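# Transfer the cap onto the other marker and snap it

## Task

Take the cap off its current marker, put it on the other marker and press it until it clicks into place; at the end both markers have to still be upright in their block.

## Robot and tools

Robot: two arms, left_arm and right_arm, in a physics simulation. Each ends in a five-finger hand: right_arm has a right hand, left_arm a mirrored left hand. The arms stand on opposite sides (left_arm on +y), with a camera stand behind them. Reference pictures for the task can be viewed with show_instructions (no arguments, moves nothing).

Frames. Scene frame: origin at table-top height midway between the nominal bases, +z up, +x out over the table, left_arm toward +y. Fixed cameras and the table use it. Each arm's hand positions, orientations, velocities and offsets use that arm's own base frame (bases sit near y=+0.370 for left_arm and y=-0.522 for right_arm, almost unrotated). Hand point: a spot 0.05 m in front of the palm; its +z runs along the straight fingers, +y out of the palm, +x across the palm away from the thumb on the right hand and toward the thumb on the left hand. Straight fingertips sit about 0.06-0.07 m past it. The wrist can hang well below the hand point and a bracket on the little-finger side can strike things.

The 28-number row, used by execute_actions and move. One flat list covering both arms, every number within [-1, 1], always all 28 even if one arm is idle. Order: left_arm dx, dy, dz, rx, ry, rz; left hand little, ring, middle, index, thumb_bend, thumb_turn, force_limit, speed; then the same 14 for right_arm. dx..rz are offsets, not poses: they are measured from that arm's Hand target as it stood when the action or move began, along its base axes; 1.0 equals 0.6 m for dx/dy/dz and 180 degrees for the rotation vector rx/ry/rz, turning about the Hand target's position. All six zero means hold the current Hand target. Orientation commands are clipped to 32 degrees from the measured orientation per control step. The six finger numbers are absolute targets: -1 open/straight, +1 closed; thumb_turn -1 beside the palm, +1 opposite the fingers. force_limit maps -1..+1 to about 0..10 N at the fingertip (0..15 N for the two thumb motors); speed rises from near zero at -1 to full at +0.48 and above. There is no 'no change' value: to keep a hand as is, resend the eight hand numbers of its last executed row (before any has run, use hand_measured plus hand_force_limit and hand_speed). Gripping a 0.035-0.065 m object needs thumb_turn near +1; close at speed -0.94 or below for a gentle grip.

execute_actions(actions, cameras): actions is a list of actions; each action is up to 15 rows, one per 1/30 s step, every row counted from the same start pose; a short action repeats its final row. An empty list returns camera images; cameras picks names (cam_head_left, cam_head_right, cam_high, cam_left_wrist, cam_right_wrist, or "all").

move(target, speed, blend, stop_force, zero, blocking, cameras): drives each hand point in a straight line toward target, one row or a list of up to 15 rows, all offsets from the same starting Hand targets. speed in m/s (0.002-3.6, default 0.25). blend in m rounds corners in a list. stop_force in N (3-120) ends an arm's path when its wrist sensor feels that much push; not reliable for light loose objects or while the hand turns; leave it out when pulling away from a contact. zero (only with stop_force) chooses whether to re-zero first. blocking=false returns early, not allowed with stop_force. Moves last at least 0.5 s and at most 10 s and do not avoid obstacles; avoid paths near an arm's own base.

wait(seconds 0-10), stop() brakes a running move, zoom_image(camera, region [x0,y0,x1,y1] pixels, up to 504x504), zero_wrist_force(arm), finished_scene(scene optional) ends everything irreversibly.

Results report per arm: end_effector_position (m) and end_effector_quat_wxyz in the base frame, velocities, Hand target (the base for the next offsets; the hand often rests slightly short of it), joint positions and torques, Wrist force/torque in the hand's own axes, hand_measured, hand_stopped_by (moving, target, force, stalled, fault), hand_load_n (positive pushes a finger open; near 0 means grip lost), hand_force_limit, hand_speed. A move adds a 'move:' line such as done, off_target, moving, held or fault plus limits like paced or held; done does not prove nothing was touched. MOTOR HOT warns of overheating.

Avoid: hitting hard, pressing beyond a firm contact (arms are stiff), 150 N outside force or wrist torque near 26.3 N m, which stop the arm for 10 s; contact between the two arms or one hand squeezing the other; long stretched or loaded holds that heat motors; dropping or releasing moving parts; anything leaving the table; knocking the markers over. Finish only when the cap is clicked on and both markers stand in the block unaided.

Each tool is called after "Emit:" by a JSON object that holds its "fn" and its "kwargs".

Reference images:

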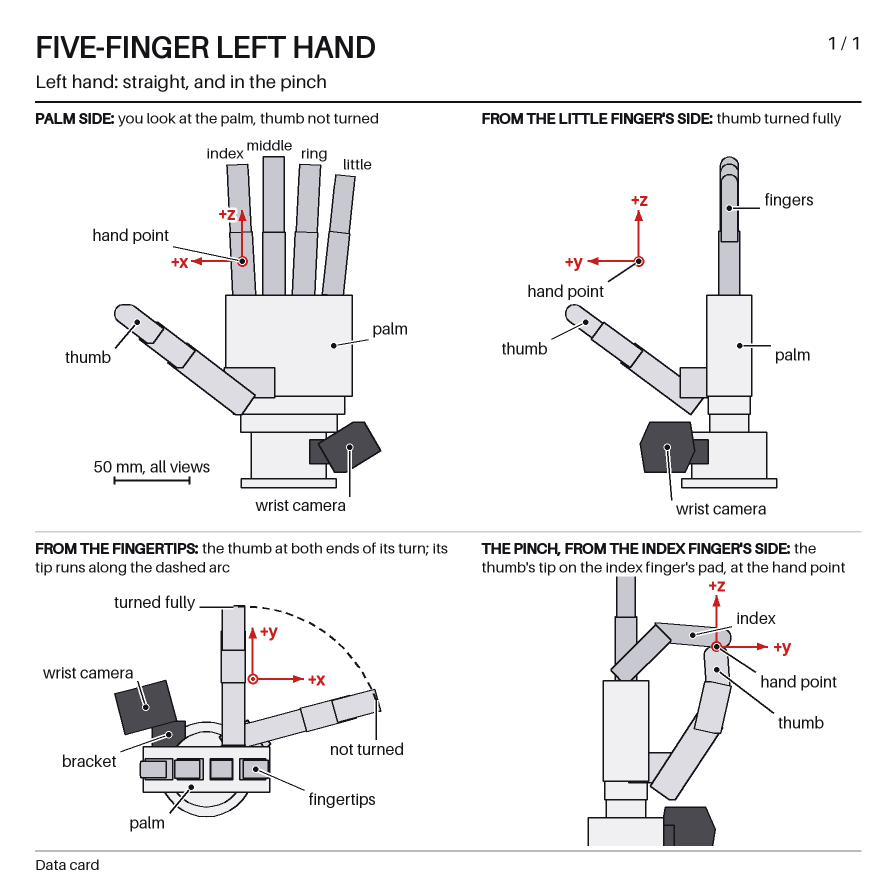

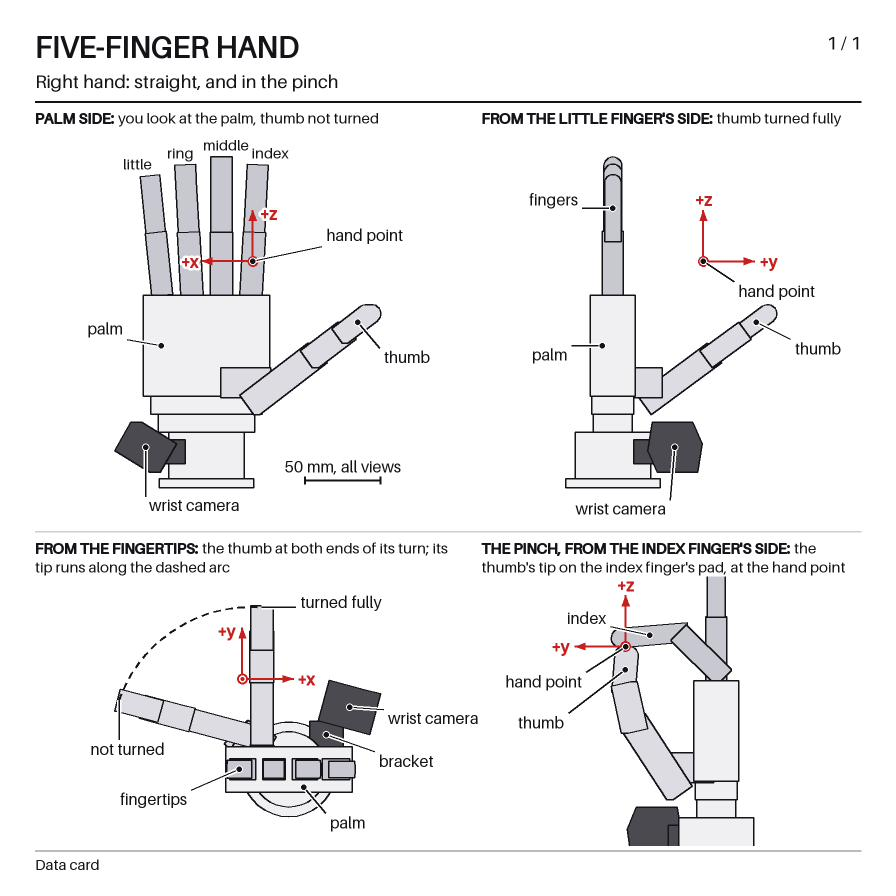

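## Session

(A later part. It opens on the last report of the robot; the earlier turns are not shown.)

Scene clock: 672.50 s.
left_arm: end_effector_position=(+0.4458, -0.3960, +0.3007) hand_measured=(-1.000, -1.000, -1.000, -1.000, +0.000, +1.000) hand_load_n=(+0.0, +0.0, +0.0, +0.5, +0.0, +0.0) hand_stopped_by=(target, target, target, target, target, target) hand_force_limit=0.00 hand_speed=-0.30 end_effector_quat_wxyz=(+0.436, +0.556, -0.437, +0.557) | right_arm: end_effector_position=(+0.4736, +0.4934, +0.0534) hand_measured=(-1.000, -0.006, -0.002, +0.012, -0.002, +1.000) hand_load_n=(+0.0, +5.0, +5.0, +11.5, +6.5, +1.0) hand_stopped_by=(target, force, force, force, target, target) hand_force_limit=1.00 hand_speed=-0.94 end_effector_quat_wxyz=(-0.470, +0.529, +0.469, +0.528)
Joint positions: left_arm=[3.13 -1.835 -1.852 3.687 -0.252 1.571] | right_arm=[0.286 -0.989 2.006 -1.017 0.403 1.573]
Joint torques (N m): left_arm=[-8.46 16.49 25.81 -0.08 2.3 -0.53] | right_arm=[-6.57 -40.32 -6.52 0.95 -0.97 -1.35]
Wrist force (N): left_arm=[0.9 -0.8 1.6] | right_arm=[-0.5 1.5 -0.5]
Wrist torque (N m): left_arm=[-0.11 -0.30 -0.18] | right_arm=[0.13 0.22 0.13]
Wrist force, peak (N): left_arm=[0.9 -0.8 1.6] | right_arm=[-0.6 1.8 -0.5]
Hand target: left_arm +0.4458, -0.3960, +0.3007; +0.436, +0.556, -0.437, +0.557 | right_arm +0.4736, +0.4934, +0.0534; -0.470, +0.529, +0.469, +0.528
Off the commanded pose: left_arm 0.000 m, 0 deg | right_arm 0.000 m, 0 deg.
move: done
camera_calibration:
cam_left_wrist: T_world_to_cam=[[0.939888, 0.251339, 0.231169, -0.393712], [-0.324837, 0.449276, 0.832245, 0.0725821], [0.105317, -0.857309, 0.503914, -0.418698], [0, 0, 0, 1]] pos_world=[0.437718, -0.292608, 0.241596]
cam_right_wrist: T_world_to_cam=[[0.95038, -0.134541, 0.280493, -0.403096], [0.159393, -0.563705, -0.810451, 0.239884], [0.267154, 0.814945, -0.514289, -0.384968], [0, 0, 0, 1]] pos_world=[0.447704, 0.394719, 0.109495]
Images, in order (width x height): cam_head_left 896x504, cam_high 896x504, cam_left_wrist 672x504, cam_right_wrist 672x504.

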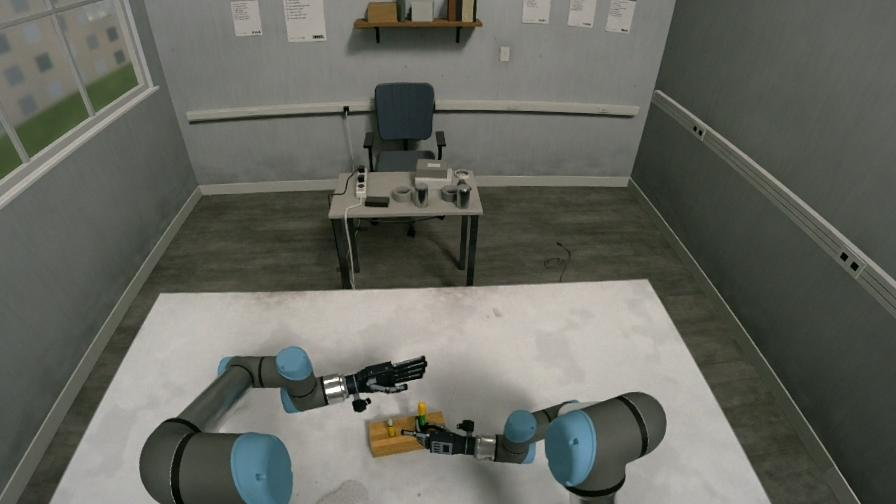

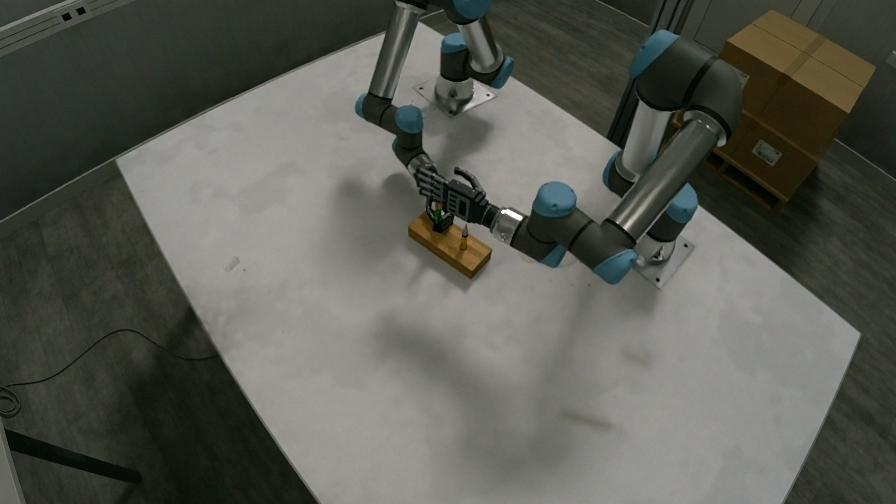

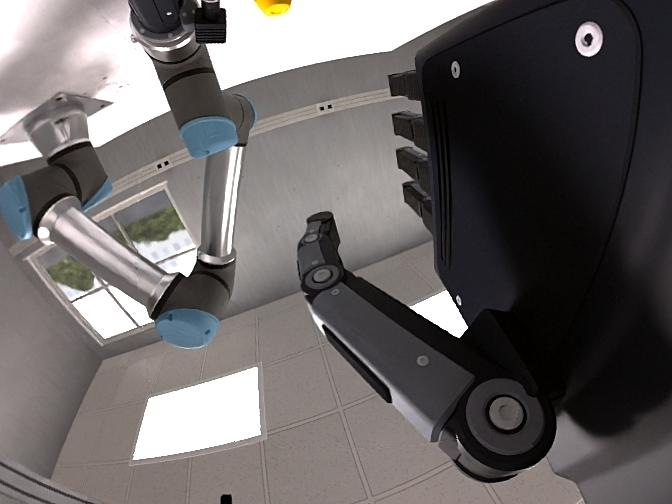

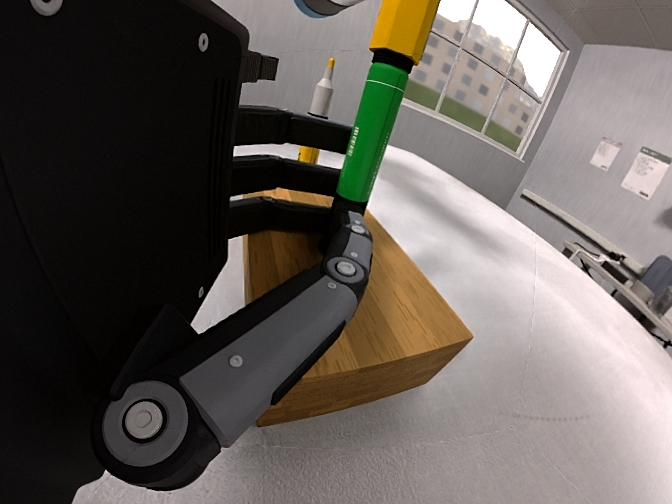

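Emit:
{"fn": "move", "kwargs": {"target": [0,0,-0.2262,0,0,0,-1,-1,-1,-1,0.0,1,0,-0.3,0,0,0,0,0,0,-1,0.6,0.6,0.6,0.0,1,1.0,-0.94], "speed": 0.1, "stop_force": 8, "cameras": ["cam_right_wrist", "cam_left_wrist", "cam_high", "cam_head_left"]}}

Emit:
{"fn": "zoom_image", "kwargs": {"camera": "cam_left_wrist", "region": [150, 60, 450, 360]}}

Emit:
{"fn": "zoom_image", "kwargs": {"camera": "cam_right_wrist", "region": [230, 0, 530, 300]}}

Emit:
{"fn": "zoom_image", "kwargs": {"camera": "cam_head_left", "region": [340, 330, 500, 470]}}

Emit:
{"fn": "zoom_image", "kwargs": {"camera": "cam_high", "region": [390, 140, 550, 280]}}

Scene clock: 683.93 s.
left_arm: end_effector_position=(+0.4458, -0.3960, +0.1650) hand_measured=(-1.000, -1.000, -1.000, -1.000, +0.000, +1.000) hand_load_n=(+0.0, +0.0, +0.0, +0.0, +0.0, +0.0) hand_stopped_by=(target, target, target, target, target, target) hand_force_limit=0.00 hand_speed=-0.30 end_effector_quat_wxyz=(+0.436, +0.556, -0.437, +0.557) | right_arm: end_effector_position=(+0.4736, +0.4934, +0.0534) hand_measured=(-1.000, -0.006, -0.002, +0.012, -0.002, +1.000) hand_load_n=(+0.0, +5.0, +4.5, +12.0, +6.5, +1.0) hand_stopped_by=(target, force, force, force, target, target) hand_force_limit=1.00 hand_speed=-0.94 end_effector_quat_wxyz=(-0.470, +0.529, +0.469, +0.528)
Joint positions: left_arm=[3.13 -2.058 -1.972 4.03 -0.252 1.571] | right_arm=[0.286 -0.989 2.006 -1.017 0.403 1.573]
Joint torques (N m): left_arm=[-8.28 39.43 20.54 -2.26 -1.96 1.43] | right_arm=[-6.3 -39.47 -8.6 1.02 -0.88 -1.39]
Wrist force (N): left_arm=[1.0 -0.9 1.0] | right_arm=[-0.6 1.7 -0.2]
Wrist torque (N m): left_arm=[-0.09 -0.31 -0.07] | right_arm=[0.15 0.22 0.13]
Wrist force, peak (N): left_arm=[2.1 -0.7 1.0] | right_arm=[-0.8 1.9 -0.4]
Hand target: left_arm +0.4458, -0.3960, +0.1650; +0.436, +0.556, -0.437, +0.557 | right_arm +0.4736, +0.4934, +0.0534; -0.470, +0.529, +0.469, +0.528
Off the commanded pose: left_arm 0.000 m, 0 deg | right_arm 0.000 m, 0 deg.
move: done
camera_calibration:
cam_left_wrist: T_world_to_cam=[[0.939918, 0.251297, 0.231091, -0.36236], [-0.324749, 0.449299, 0.832267, 0.185483], [0.105317, -0.85731, 0.503913, -0.350317], [0, 0, 0, 1]] pos_world=[0.437718, -0.292608, 0.105896]
cam_right_wrist: T_world_to_cam=[[0.95038, -0.134541, 0.280493, -0.403096], [0.159393, -0.563705, -0.810451, 0.239884], [0.267154, 0.814945, -0.514289, -0.384968], [0, 0, 0, 1]] pos_world=[0.447704, 0.394719, 0.109495]
Images, in order (width x height): cam_head_left 896x504, cam_high 896x504, cam_left_wrist 672x504, cam_right_wrist 672x504.

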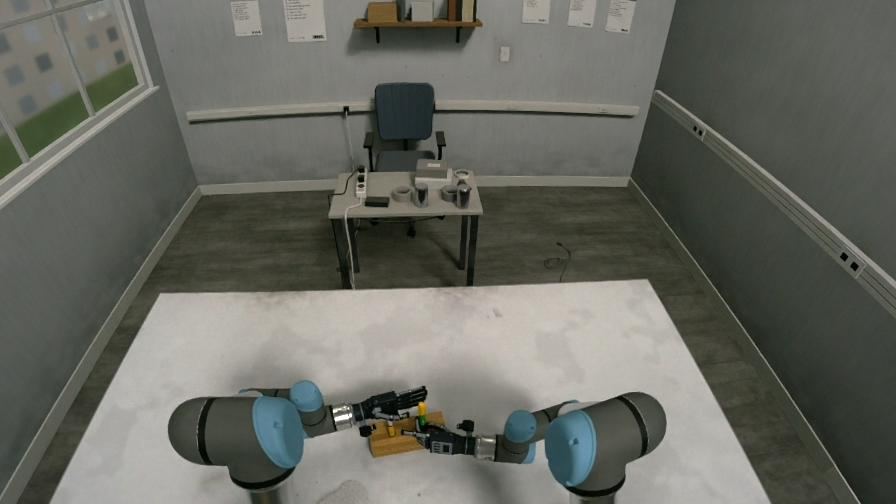

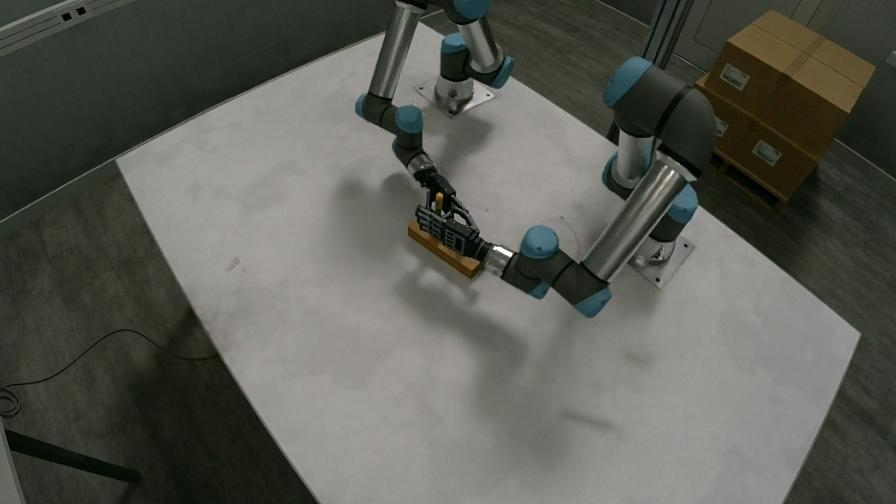

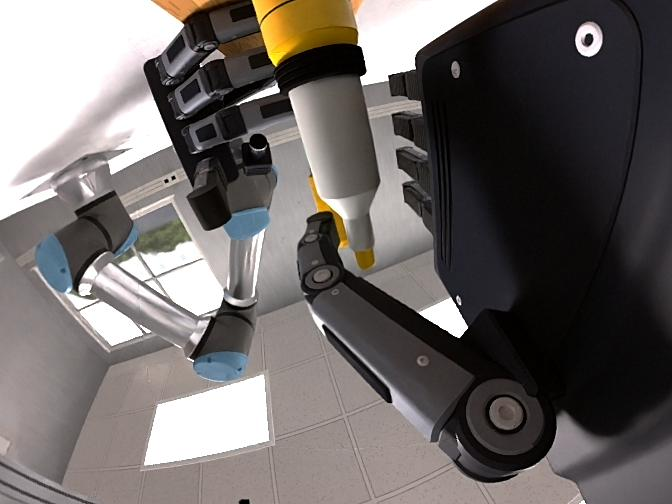

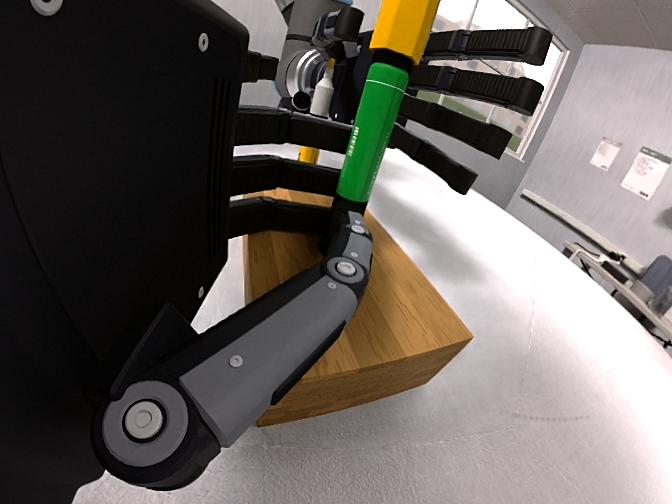

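Scaled by 1.680 from the camera's 672x504 image, which has a finer 960x720 frame.

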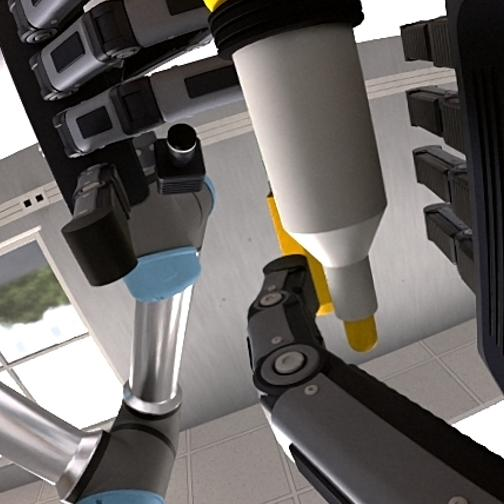

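Scaled by 1.680 from the camera's 672x504 image, which has a finer 960x720 frame.

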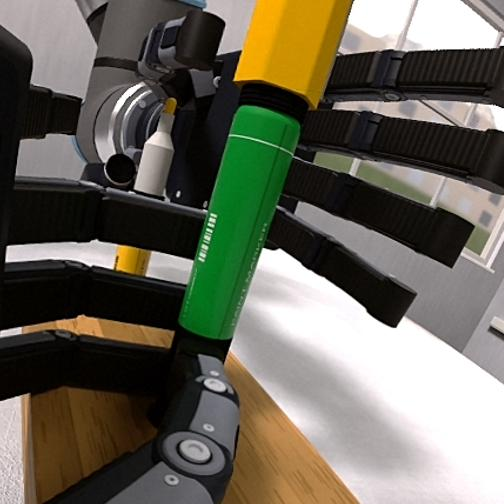

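Scaled by 3.150 from the camera's 896x504 image, which has a finer 1280x720 frame.

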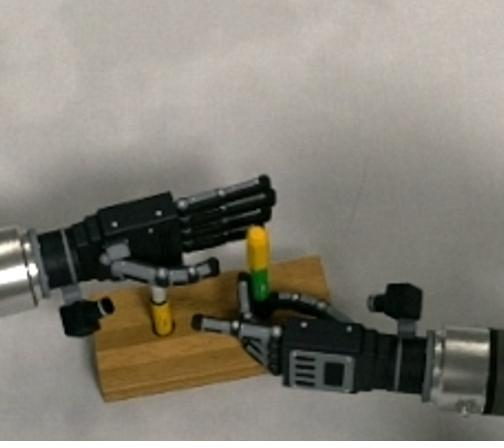

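Scaled by 3.150 from the camera's 896x504 image, which has a finer 1280x720 frame.

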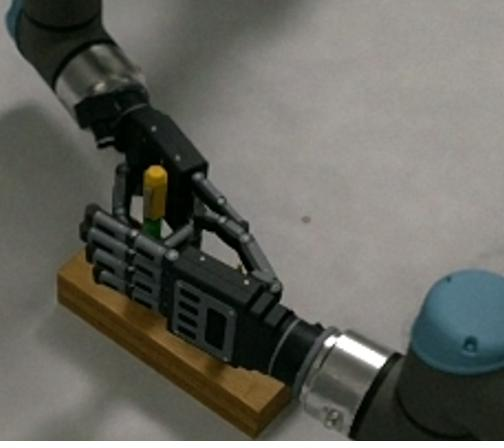

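Emit:
{"fn": "move", "kwargs": {"target": [0.0091,-0.0372,0,0,0,0,-1,-1,-1,-1,0.0,1,0,-0.3,0,0,0,0,0,0,-1,0.6,0.6,0.6,0.0,1,1.0,-0.94], "speed": 0.04, "stop_force": 4, "cameras": ["cam_right_wrist", "cam_left_wrist", "cam_high", "cam_head_left"]}}

Emit:
{"fn": "zoom_image", "kwargs": {"camera": "cam_left_wrist", "region": [150, 60, 450, 360]}}

Emit:
{"fn": "zoom_image", "kwargs": {"camera": "cam_right_wrist", "region": [230, 0, 530, 300]}}

Emit:
{"fn": "zoom_image", "kwargs": {"camera": "cam_head_left", "region": [340, 330, 500, 470]}}

Scene clock: 699.10 s.
left_arm: end_effector_position=(+0.4512, -0.4184, +0.1650) hand_measured=(-1.000, -1.000, -1.000, -1.000, +0.000, +1.000) hand_load_n=(+0.0, +0.5, +0.0, +0.0, +0.0, +0.0) hand_stopped_by=(target, target, target, target, target, target) hand_force_limit=0.00 hand_speed=-0.30 end_effector_quat_wxyz=(+0.436, +0.556, -0.437, +0.557) | right_arm: end_effector_position=(+0.4736, +0.4934, +0.0534) hand_measured=(-1.000, -0.006, -0.002, +0.012, -0.002, +1.000) hand_load_n=(+0.0, +5.0, +5.0, +12.0, +6.5, +1.0) hand_stopped_by=(target, force, force, force, target, target) hand_force_limit=1.00 hand_speed=-0.94 end_effector_quat_wxyz=(-0.470, +0.529, +0.469, +0.528)
Joint positions: left_arm=[3.081 -2.078 -1.934 4.014 -0.301 1.571] | right_arm=[0.286 -0.989 2.006 -1.017 0.403 1.573]
Joint torques (N m): left_arm=[7.52 43.44 6.74 2.47 2.48 1.05] | right_arm=[-6.79 -38.33 -10.98 1.08 -0.86 -1.44]
Wrist force (N): left_arm=[1.2 -0.7 1.1] | right_arm=[-0.6 1.3 -0.2]
Wrist torque (N m): left_arm=[-0.04 -0.35 -0.08] | right_arm=[0.09 0.23 0.12]
Wrist force, peak (N): left_arm=[1.4 -1.1 1.8] | right_arm=[-0.9 1.7 -0.4]
Hand target: left_arm +0.4512, -0.4184, +0.1650; +0.436, +0.556, -0.437, +0.557 | right_arm +0.4736, +0.4934, +0.0534; -0.470, +0.529, +0.469, +0.528
Off the commanded pose: left_arm 0.000 m, 0 deg | right_arm 0.000 m, 0 deg.
move: done
camera_calibration:
cam_left_wrist: T_world_to_cam=[[0.939918, 0.251297, 0.231091, -0.3619], [-0.324749, 0.449299, 0.832267, 0.197334], [0.105317, -0.85731, 0.503913, -0.3701], [0, 0, 0, 1]] pos_world=[0.443218, -0.315008, 0.105896]
cam_right_wrist: T_world_to_cam=[[0.95038, -0.134541, 0.280493, -0.403096], [0.159393, -0.563705, -0.810451, 0.239884], [0.267154, 0.814945, -0.514289, -0.384968], [0, 0, 0, 1]] pos_world=[0.447704, 0.394719, 0.109495]
Images, in order (width x height): cam_head_left 896x504, cam_high 896x504, cam_left_wrist 672x504, cam_right_wrist 672x504.

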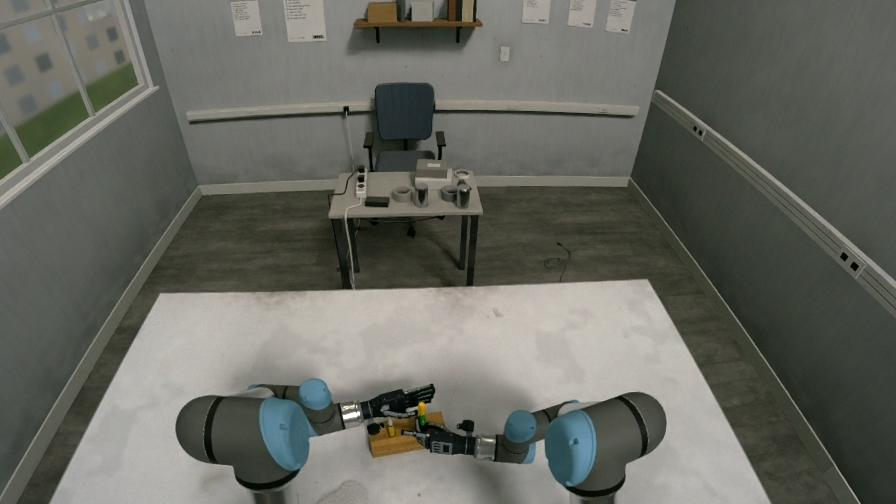

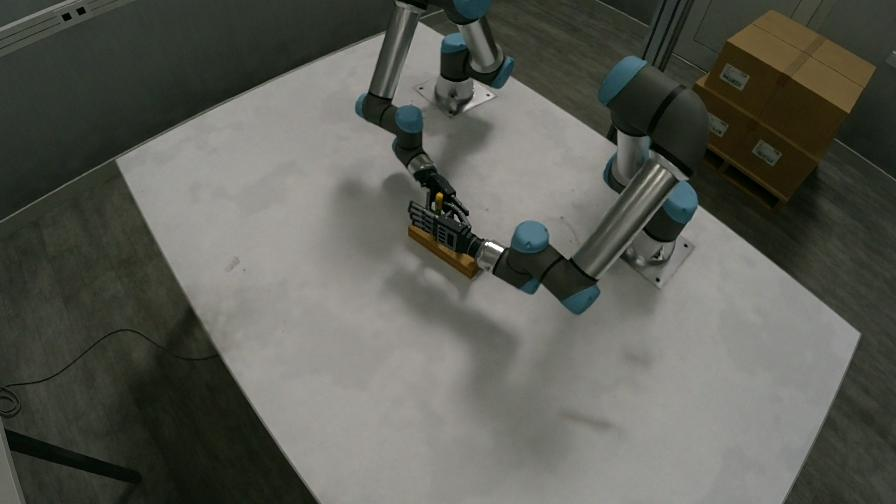

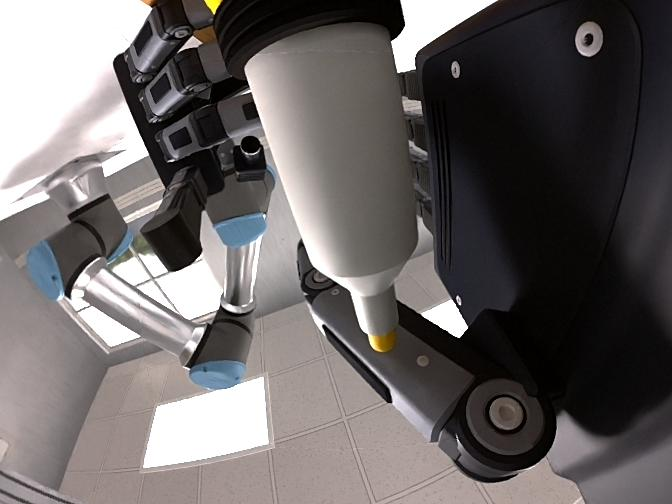

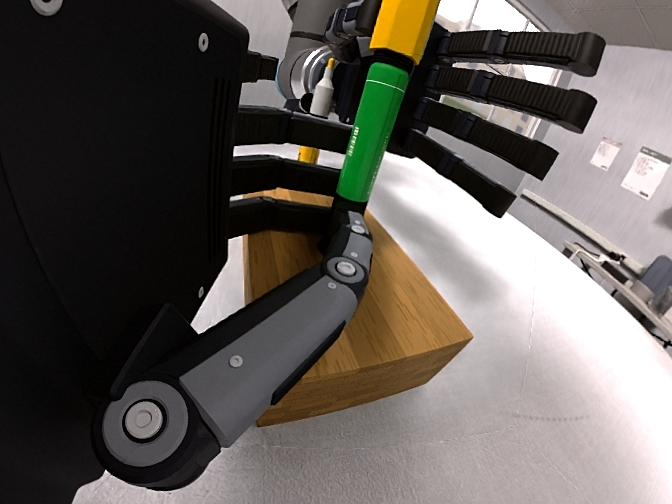

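Scaled by 1.680 from the camera's 672x504 image, which has a finer 960x720 frame.

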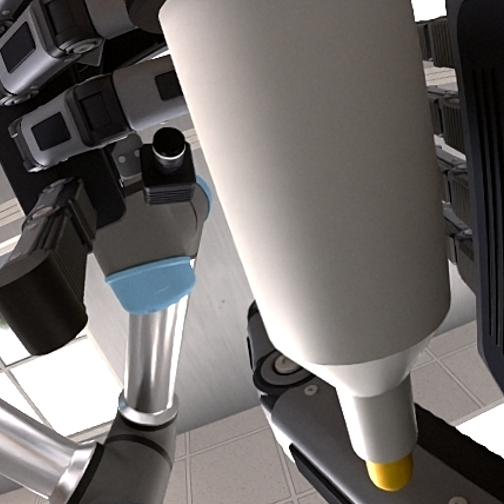

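Scaled by 1.680 from the camera's 672x504 image, which has a finer 960x720 frame.

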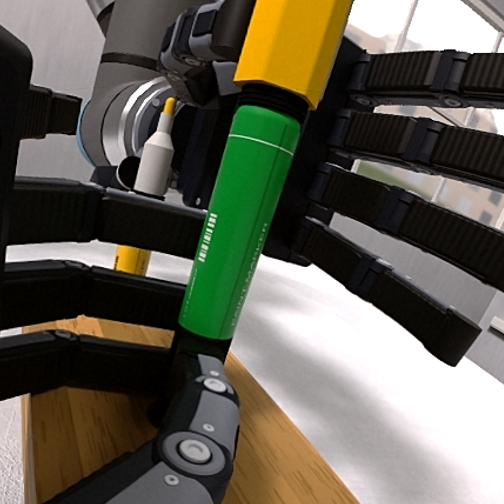

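Scaled by 3.150 from the camera's 896x504 image, which has a finer 1280x720 frame.

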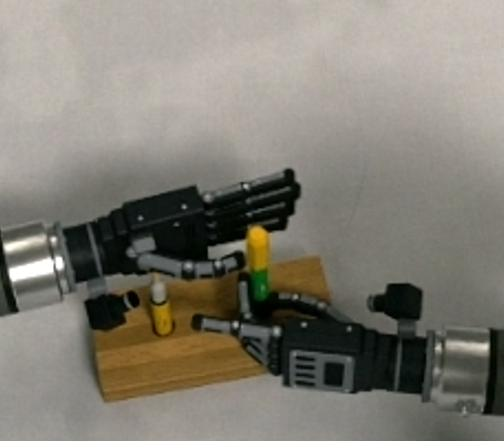

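Emit:
{"fn": "move", "kwargs": {"target": [0.0015,-0.006,0,0,0,0,-1,-0.35,-0.25,-0.35,0.0,1,0,-0.5,0,0,0,0,0,0,-1,0.6,0.6,0.6,0.0,1,1.0,-0.94], "speed": 0.03, "stop_force": 4, "cameras": ["cam_right_wrist", "cam_left_wrist", "cam_high", "cam_head_left"]}}

Emit:
{"fn": "zoom_image", "kwargs": {"camera": "cam_right_wrist", "region": [230, 0, 530, 200]}}

Emit:
{"fn": "zoom_image", "kwargs": {"camera": "cam_head_left", "region": [380, 370, 460, 450]}}

Emit:
{"fn": "zoom_image", "kwargs": {"camera": "cam_high", "region": [390, 170, 490, 270]}}

Scene clock: 706.23 s.
left_arm: end_effector_position=(+0.4521, -0.4220, +0.1649) hand_measured=(-1.000, -0.350, -0.250, -0.350, +0.000, +1.000) hand_load_n=(+0.0, +0.0, +0.0, +0.0, +0.5, +0.5) hand_stopped_by=(target, target, target, target, target, target) hand_force_limit=0.00 hand_speed=-0.50 end_effector_quat_wxyz=(+0.436, +0.556, -0.437, +0.557) | right_arm: end_effector_position=(+0.4736, +0.4934, +0.0534) hand_measured=(-1.000, -0.006, -0.002, +0.012, -0.002, +1.000) hand_load_n=(+0.0, +3.0, +4.5, +12.5, +6.5, +1.5) hand_stopped_by=(target, force, force, force, target, target) hand_force_limit=1.00 hand_speed=-0.94 end_effector_quat_wxyz=(-0.470, +0.529, +0.469, +0.528)
Joint positions: left_arm=[3.073 -2.082 -1.928 4.011 -0.309 1.571] | right_arm=[0.286 -0.989 2.006 -1.017 0.403 1.573]
Joint torques (N m): left_arm=[5.78 37.6 6.76 1.45 2.24 0.56] | right_arm=[-6.51 -37.03 -13.74 0.97 -0.91 -1.43]
Wrist force (N): left_arm=[1.6 -0.7 0.0] | right_arm=[-0.9 2.2 -1.3]
Wrist torque (N m): left_arm=[-0.07 -0.35 -0.07] | right_arm=[0.14 0.28 0.19]
Wrist force, peak (N): left_arm=[1.3 -1.1 1.5] | right_arm=[-1.1 2.4 -1.5]
Hand target: left_arm +0.4521, -0.4220, +0.1650; +0.436, +0.556, -0.437, +0.557 | right_arm +0.4736, +0.4934, +0.0534; -0.470, +0.529, +0.469, +0.528
Off the commanded pose: left_arm 0.000 m, 0 deg | right_arm 0.000 m, 0 deg.
move: done
camera_calibration:
cam_left_wrist: T_world_to_cam=[[0.939957, 0.251243, 0.230993, -0.361865], [-0.324638, 0.449328, 0.832295, 0.1992], [0.105317, -0.85731, 0.503912, -0.373281], [0, 0, 0, 1]] pos_world=[0.444119, -0.318608, 0.105896]
cam_right_wrist: T_world_to_cam=[[0.95038, -0.134541, 0.280493, -0.403096], [0.159393, -0.563705, -0.810451, 0.239884], [0.267154, 0.814945, -0.514289, -0.384968], [0, 0, 0, 1]] pos_world=[0.447704, 0.394719, 0.109495]
Images, in order (width x height): cam_head_left 896x504, cam_high 896x504, cam_left_wrist 672x504, cam_right_wrist 672x504.

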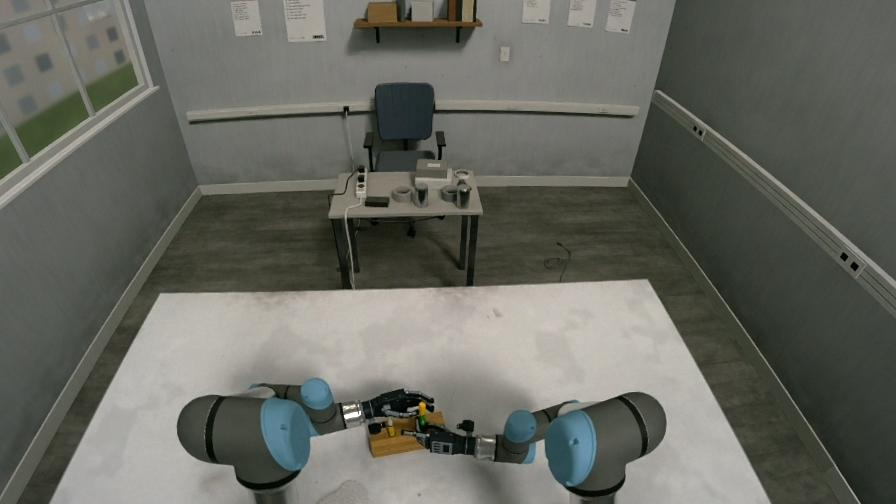

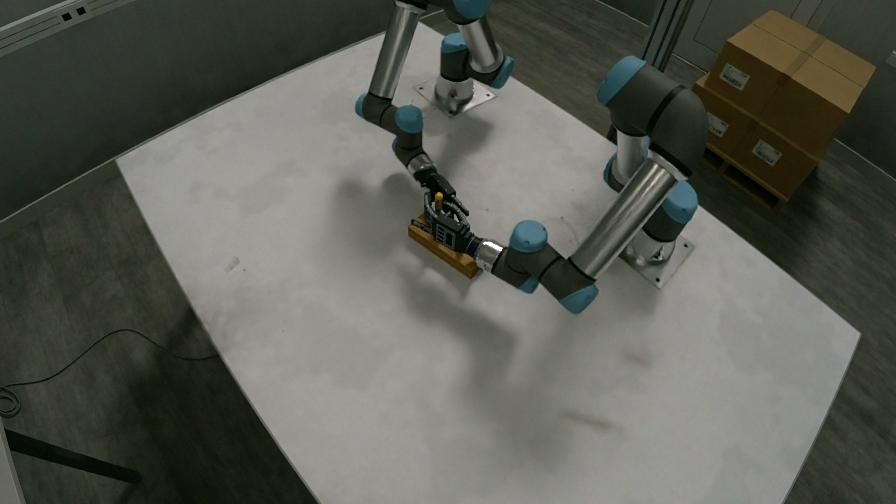

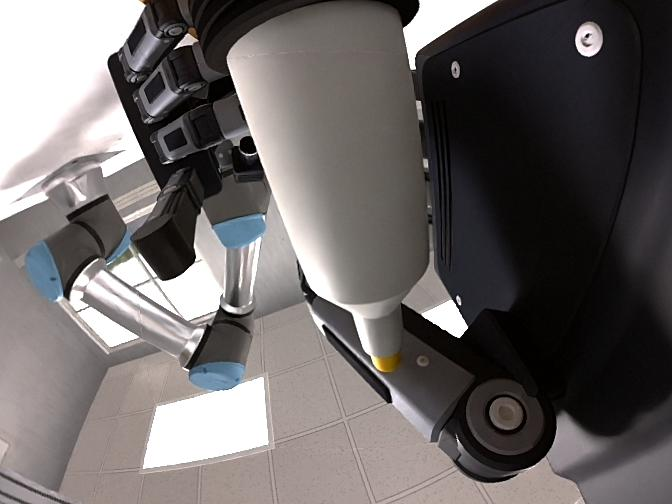

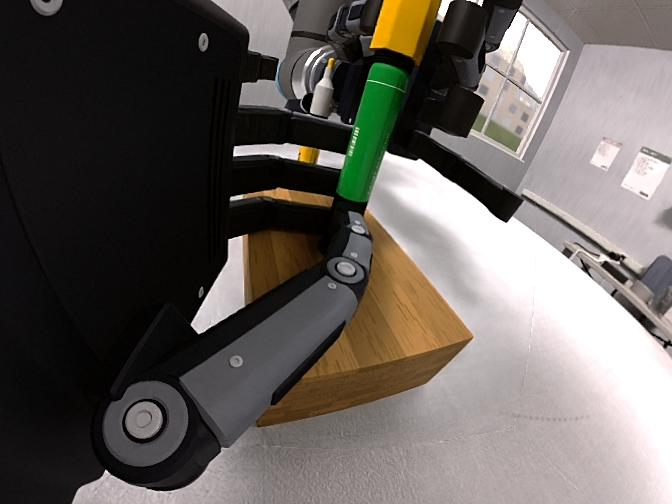

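Scaled by 1.680 from the camera's 672x504 image, which has a finer 960x720 frame.

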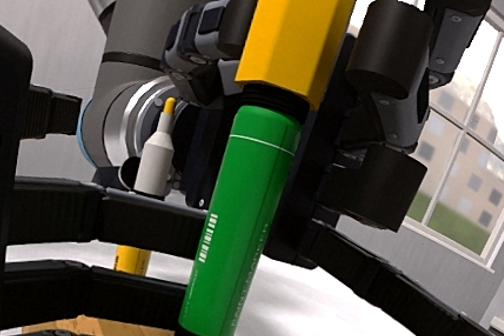

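Scaled by 6.300 from the camera's 896x504 image, which has a finer 1280x720 frame.

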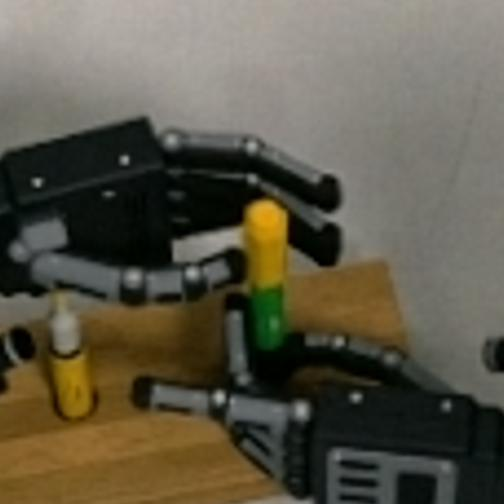

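Scaled by 5.040 from the camera's 896x504 image, which has a finer 1280x720 frame.

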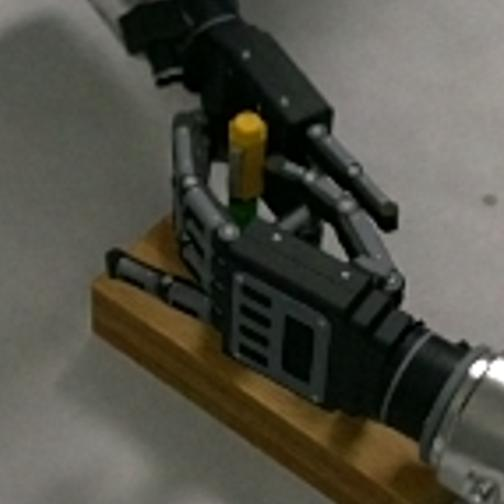

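Emit:
{"fn": "move", "kwargs": {"target": [0,0,0,0,0,0,-1,-0.2,-0.1,-0.2,0.0,1,0,-0.8,0,0,0,0,0,0,-1,0.6,0.6,0.6,0.0,1,1.0,-0.94], "speed": 0.03, "cameras": ["cam_right_wrist", "cam_high", "cam_head_right"]}}

Emit:
{"fn": "zoom_image", "kwargs": {"camera": "cam_right_wrist", "region": [300, 0, 540, 160]}}

Emit:
{"fn": "zoom_image", "kwargs": {"camera": "cam_high", "region": [400, 180, 470, 250]}}

Scene clock: 755.80 s.
left_arm: end_effector_position=(+0.4521, -0.4220, +0.1650) hand_measured=(-1.000, -0.200, -0.100, -0.200, +0.000, +1.000) hand_load_n=(+0.0, +0.0, +2.0, +0.0, +0.5, +0.5) hand_stopped_by=(target, target, target, target, target, target) hand_force_limit=0.00 hand_speed=-0.80 end_effector_quat_wxyz=(+0.436, +0.556, -0.437, +0.557) | right_arm: end_effector_position=(+0.4736, +0.4934, +0.0534) hand_measured=(-1.000, -0.006, -0.002, +0.012, -0.002, +1.000) hand_load_n=(+0.0, +4.0, +4.5, +12.0, +6.5, +1.5) hand_stopped_by=(target, force, force, force, target, target) hand_force_limit=1.00 hand_speed=-0.94 end_effector_quat_wxyz=(-0.470, +0.529, +0.469, +0.528)
Joint positions: left_arm=[3.073 -2.082 -1.928 4.011 -0.309 1.571] | right_arm=[0.286 -0.989 2.006 -1.017 0.403 1.573]
Joint torques (N m): left_arm=[5.95 44.1 7.18 1.78 2.25 1.32] | right_arm=[-6.17 -35.94 -15.42 0.96 -0.83 -1.41]
Wrist force (N): left_arm=[1.8 -1.3 0.5] | right_arm=[-1.3 1.4 -1.1]
Wrist torque (N m): left_arm=[-0.10 -0.33 -0.05] | right_arm=[0.12 0.33 0.12]
Wrist force, peak (N): left_arm=[1.8 -1.3 0.5] | right_arm=[-1.3 2.5 -1.2]
Hand target: left_arm +0.4521, -0.4220, +0.1650; +0.436, +0.556, -0.437, +0.557 | right_arm +0.4736, +0.4934, +0.0534; -0.470, +0.529, +0.469, +0.528
Off the commanded pose: left_arm 0.000 m, 0 deg | right_arm 0.000 m, 0 deg.
move: done
camera_calibration:
cam_right_wrist: T_world_to_cam=[[0.95038, -0.134541, 0.280493, -0.403096], [0.159393, -0.563705, -0.810451, 0.239884], [0.267154, 0.814945, -0.514289, -0.384968], [0, 0, 0, 1]] pos_world=[0.447704, 0.394719, 0.109495]
Images, in order (width x height): cam_head_right 896x504, cam_high 896x504, cam_right_wrist 672x504.

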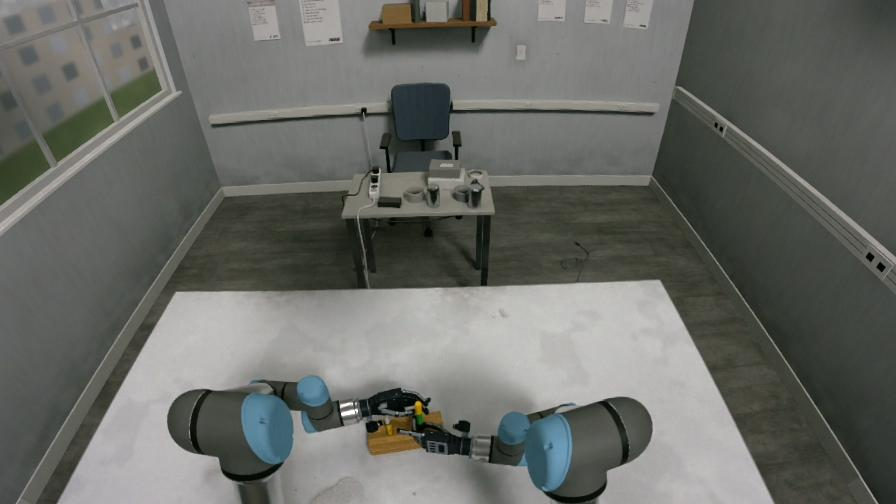

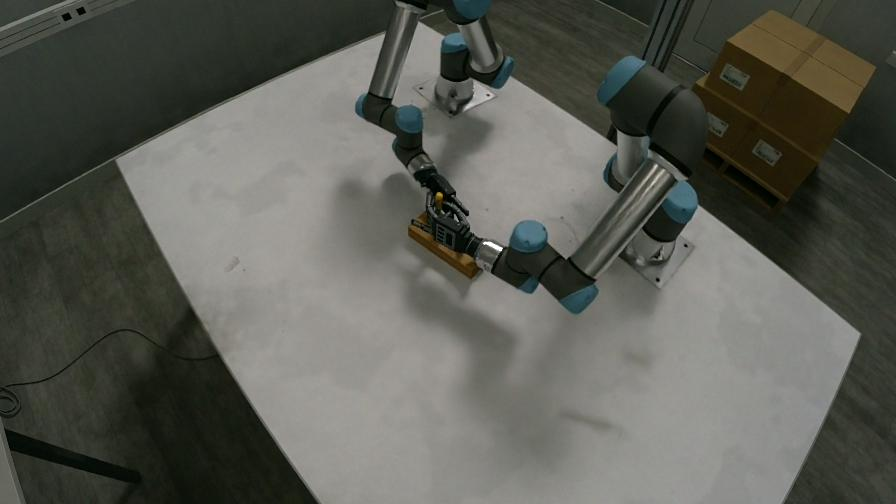

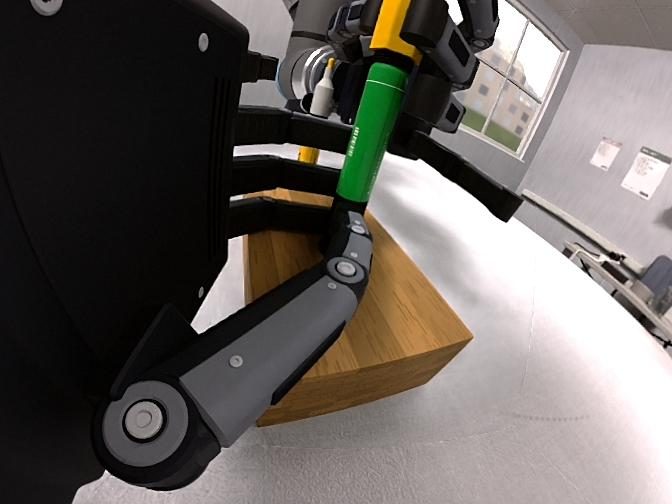

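Scaled by 2.100 from the camera's 672x504 image, which has a finer 960x720 frame.

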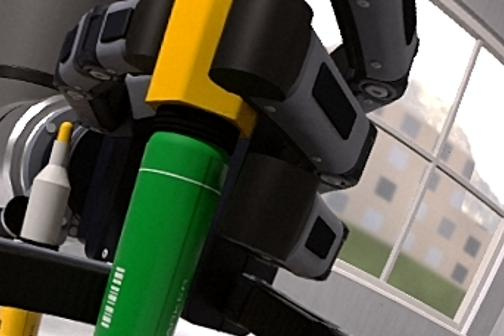

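Scaled by 7.200 from the camera's 896x504 image, which has a finer 1280x720 frame.

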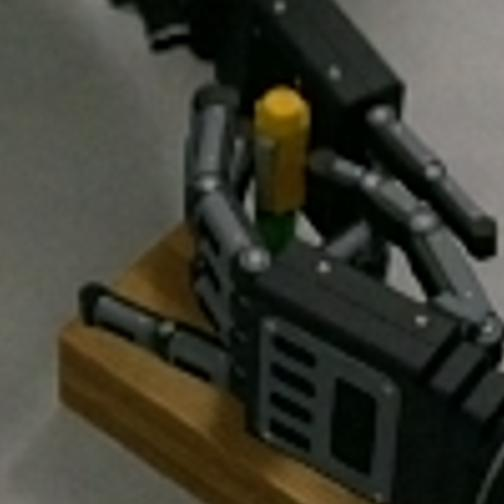

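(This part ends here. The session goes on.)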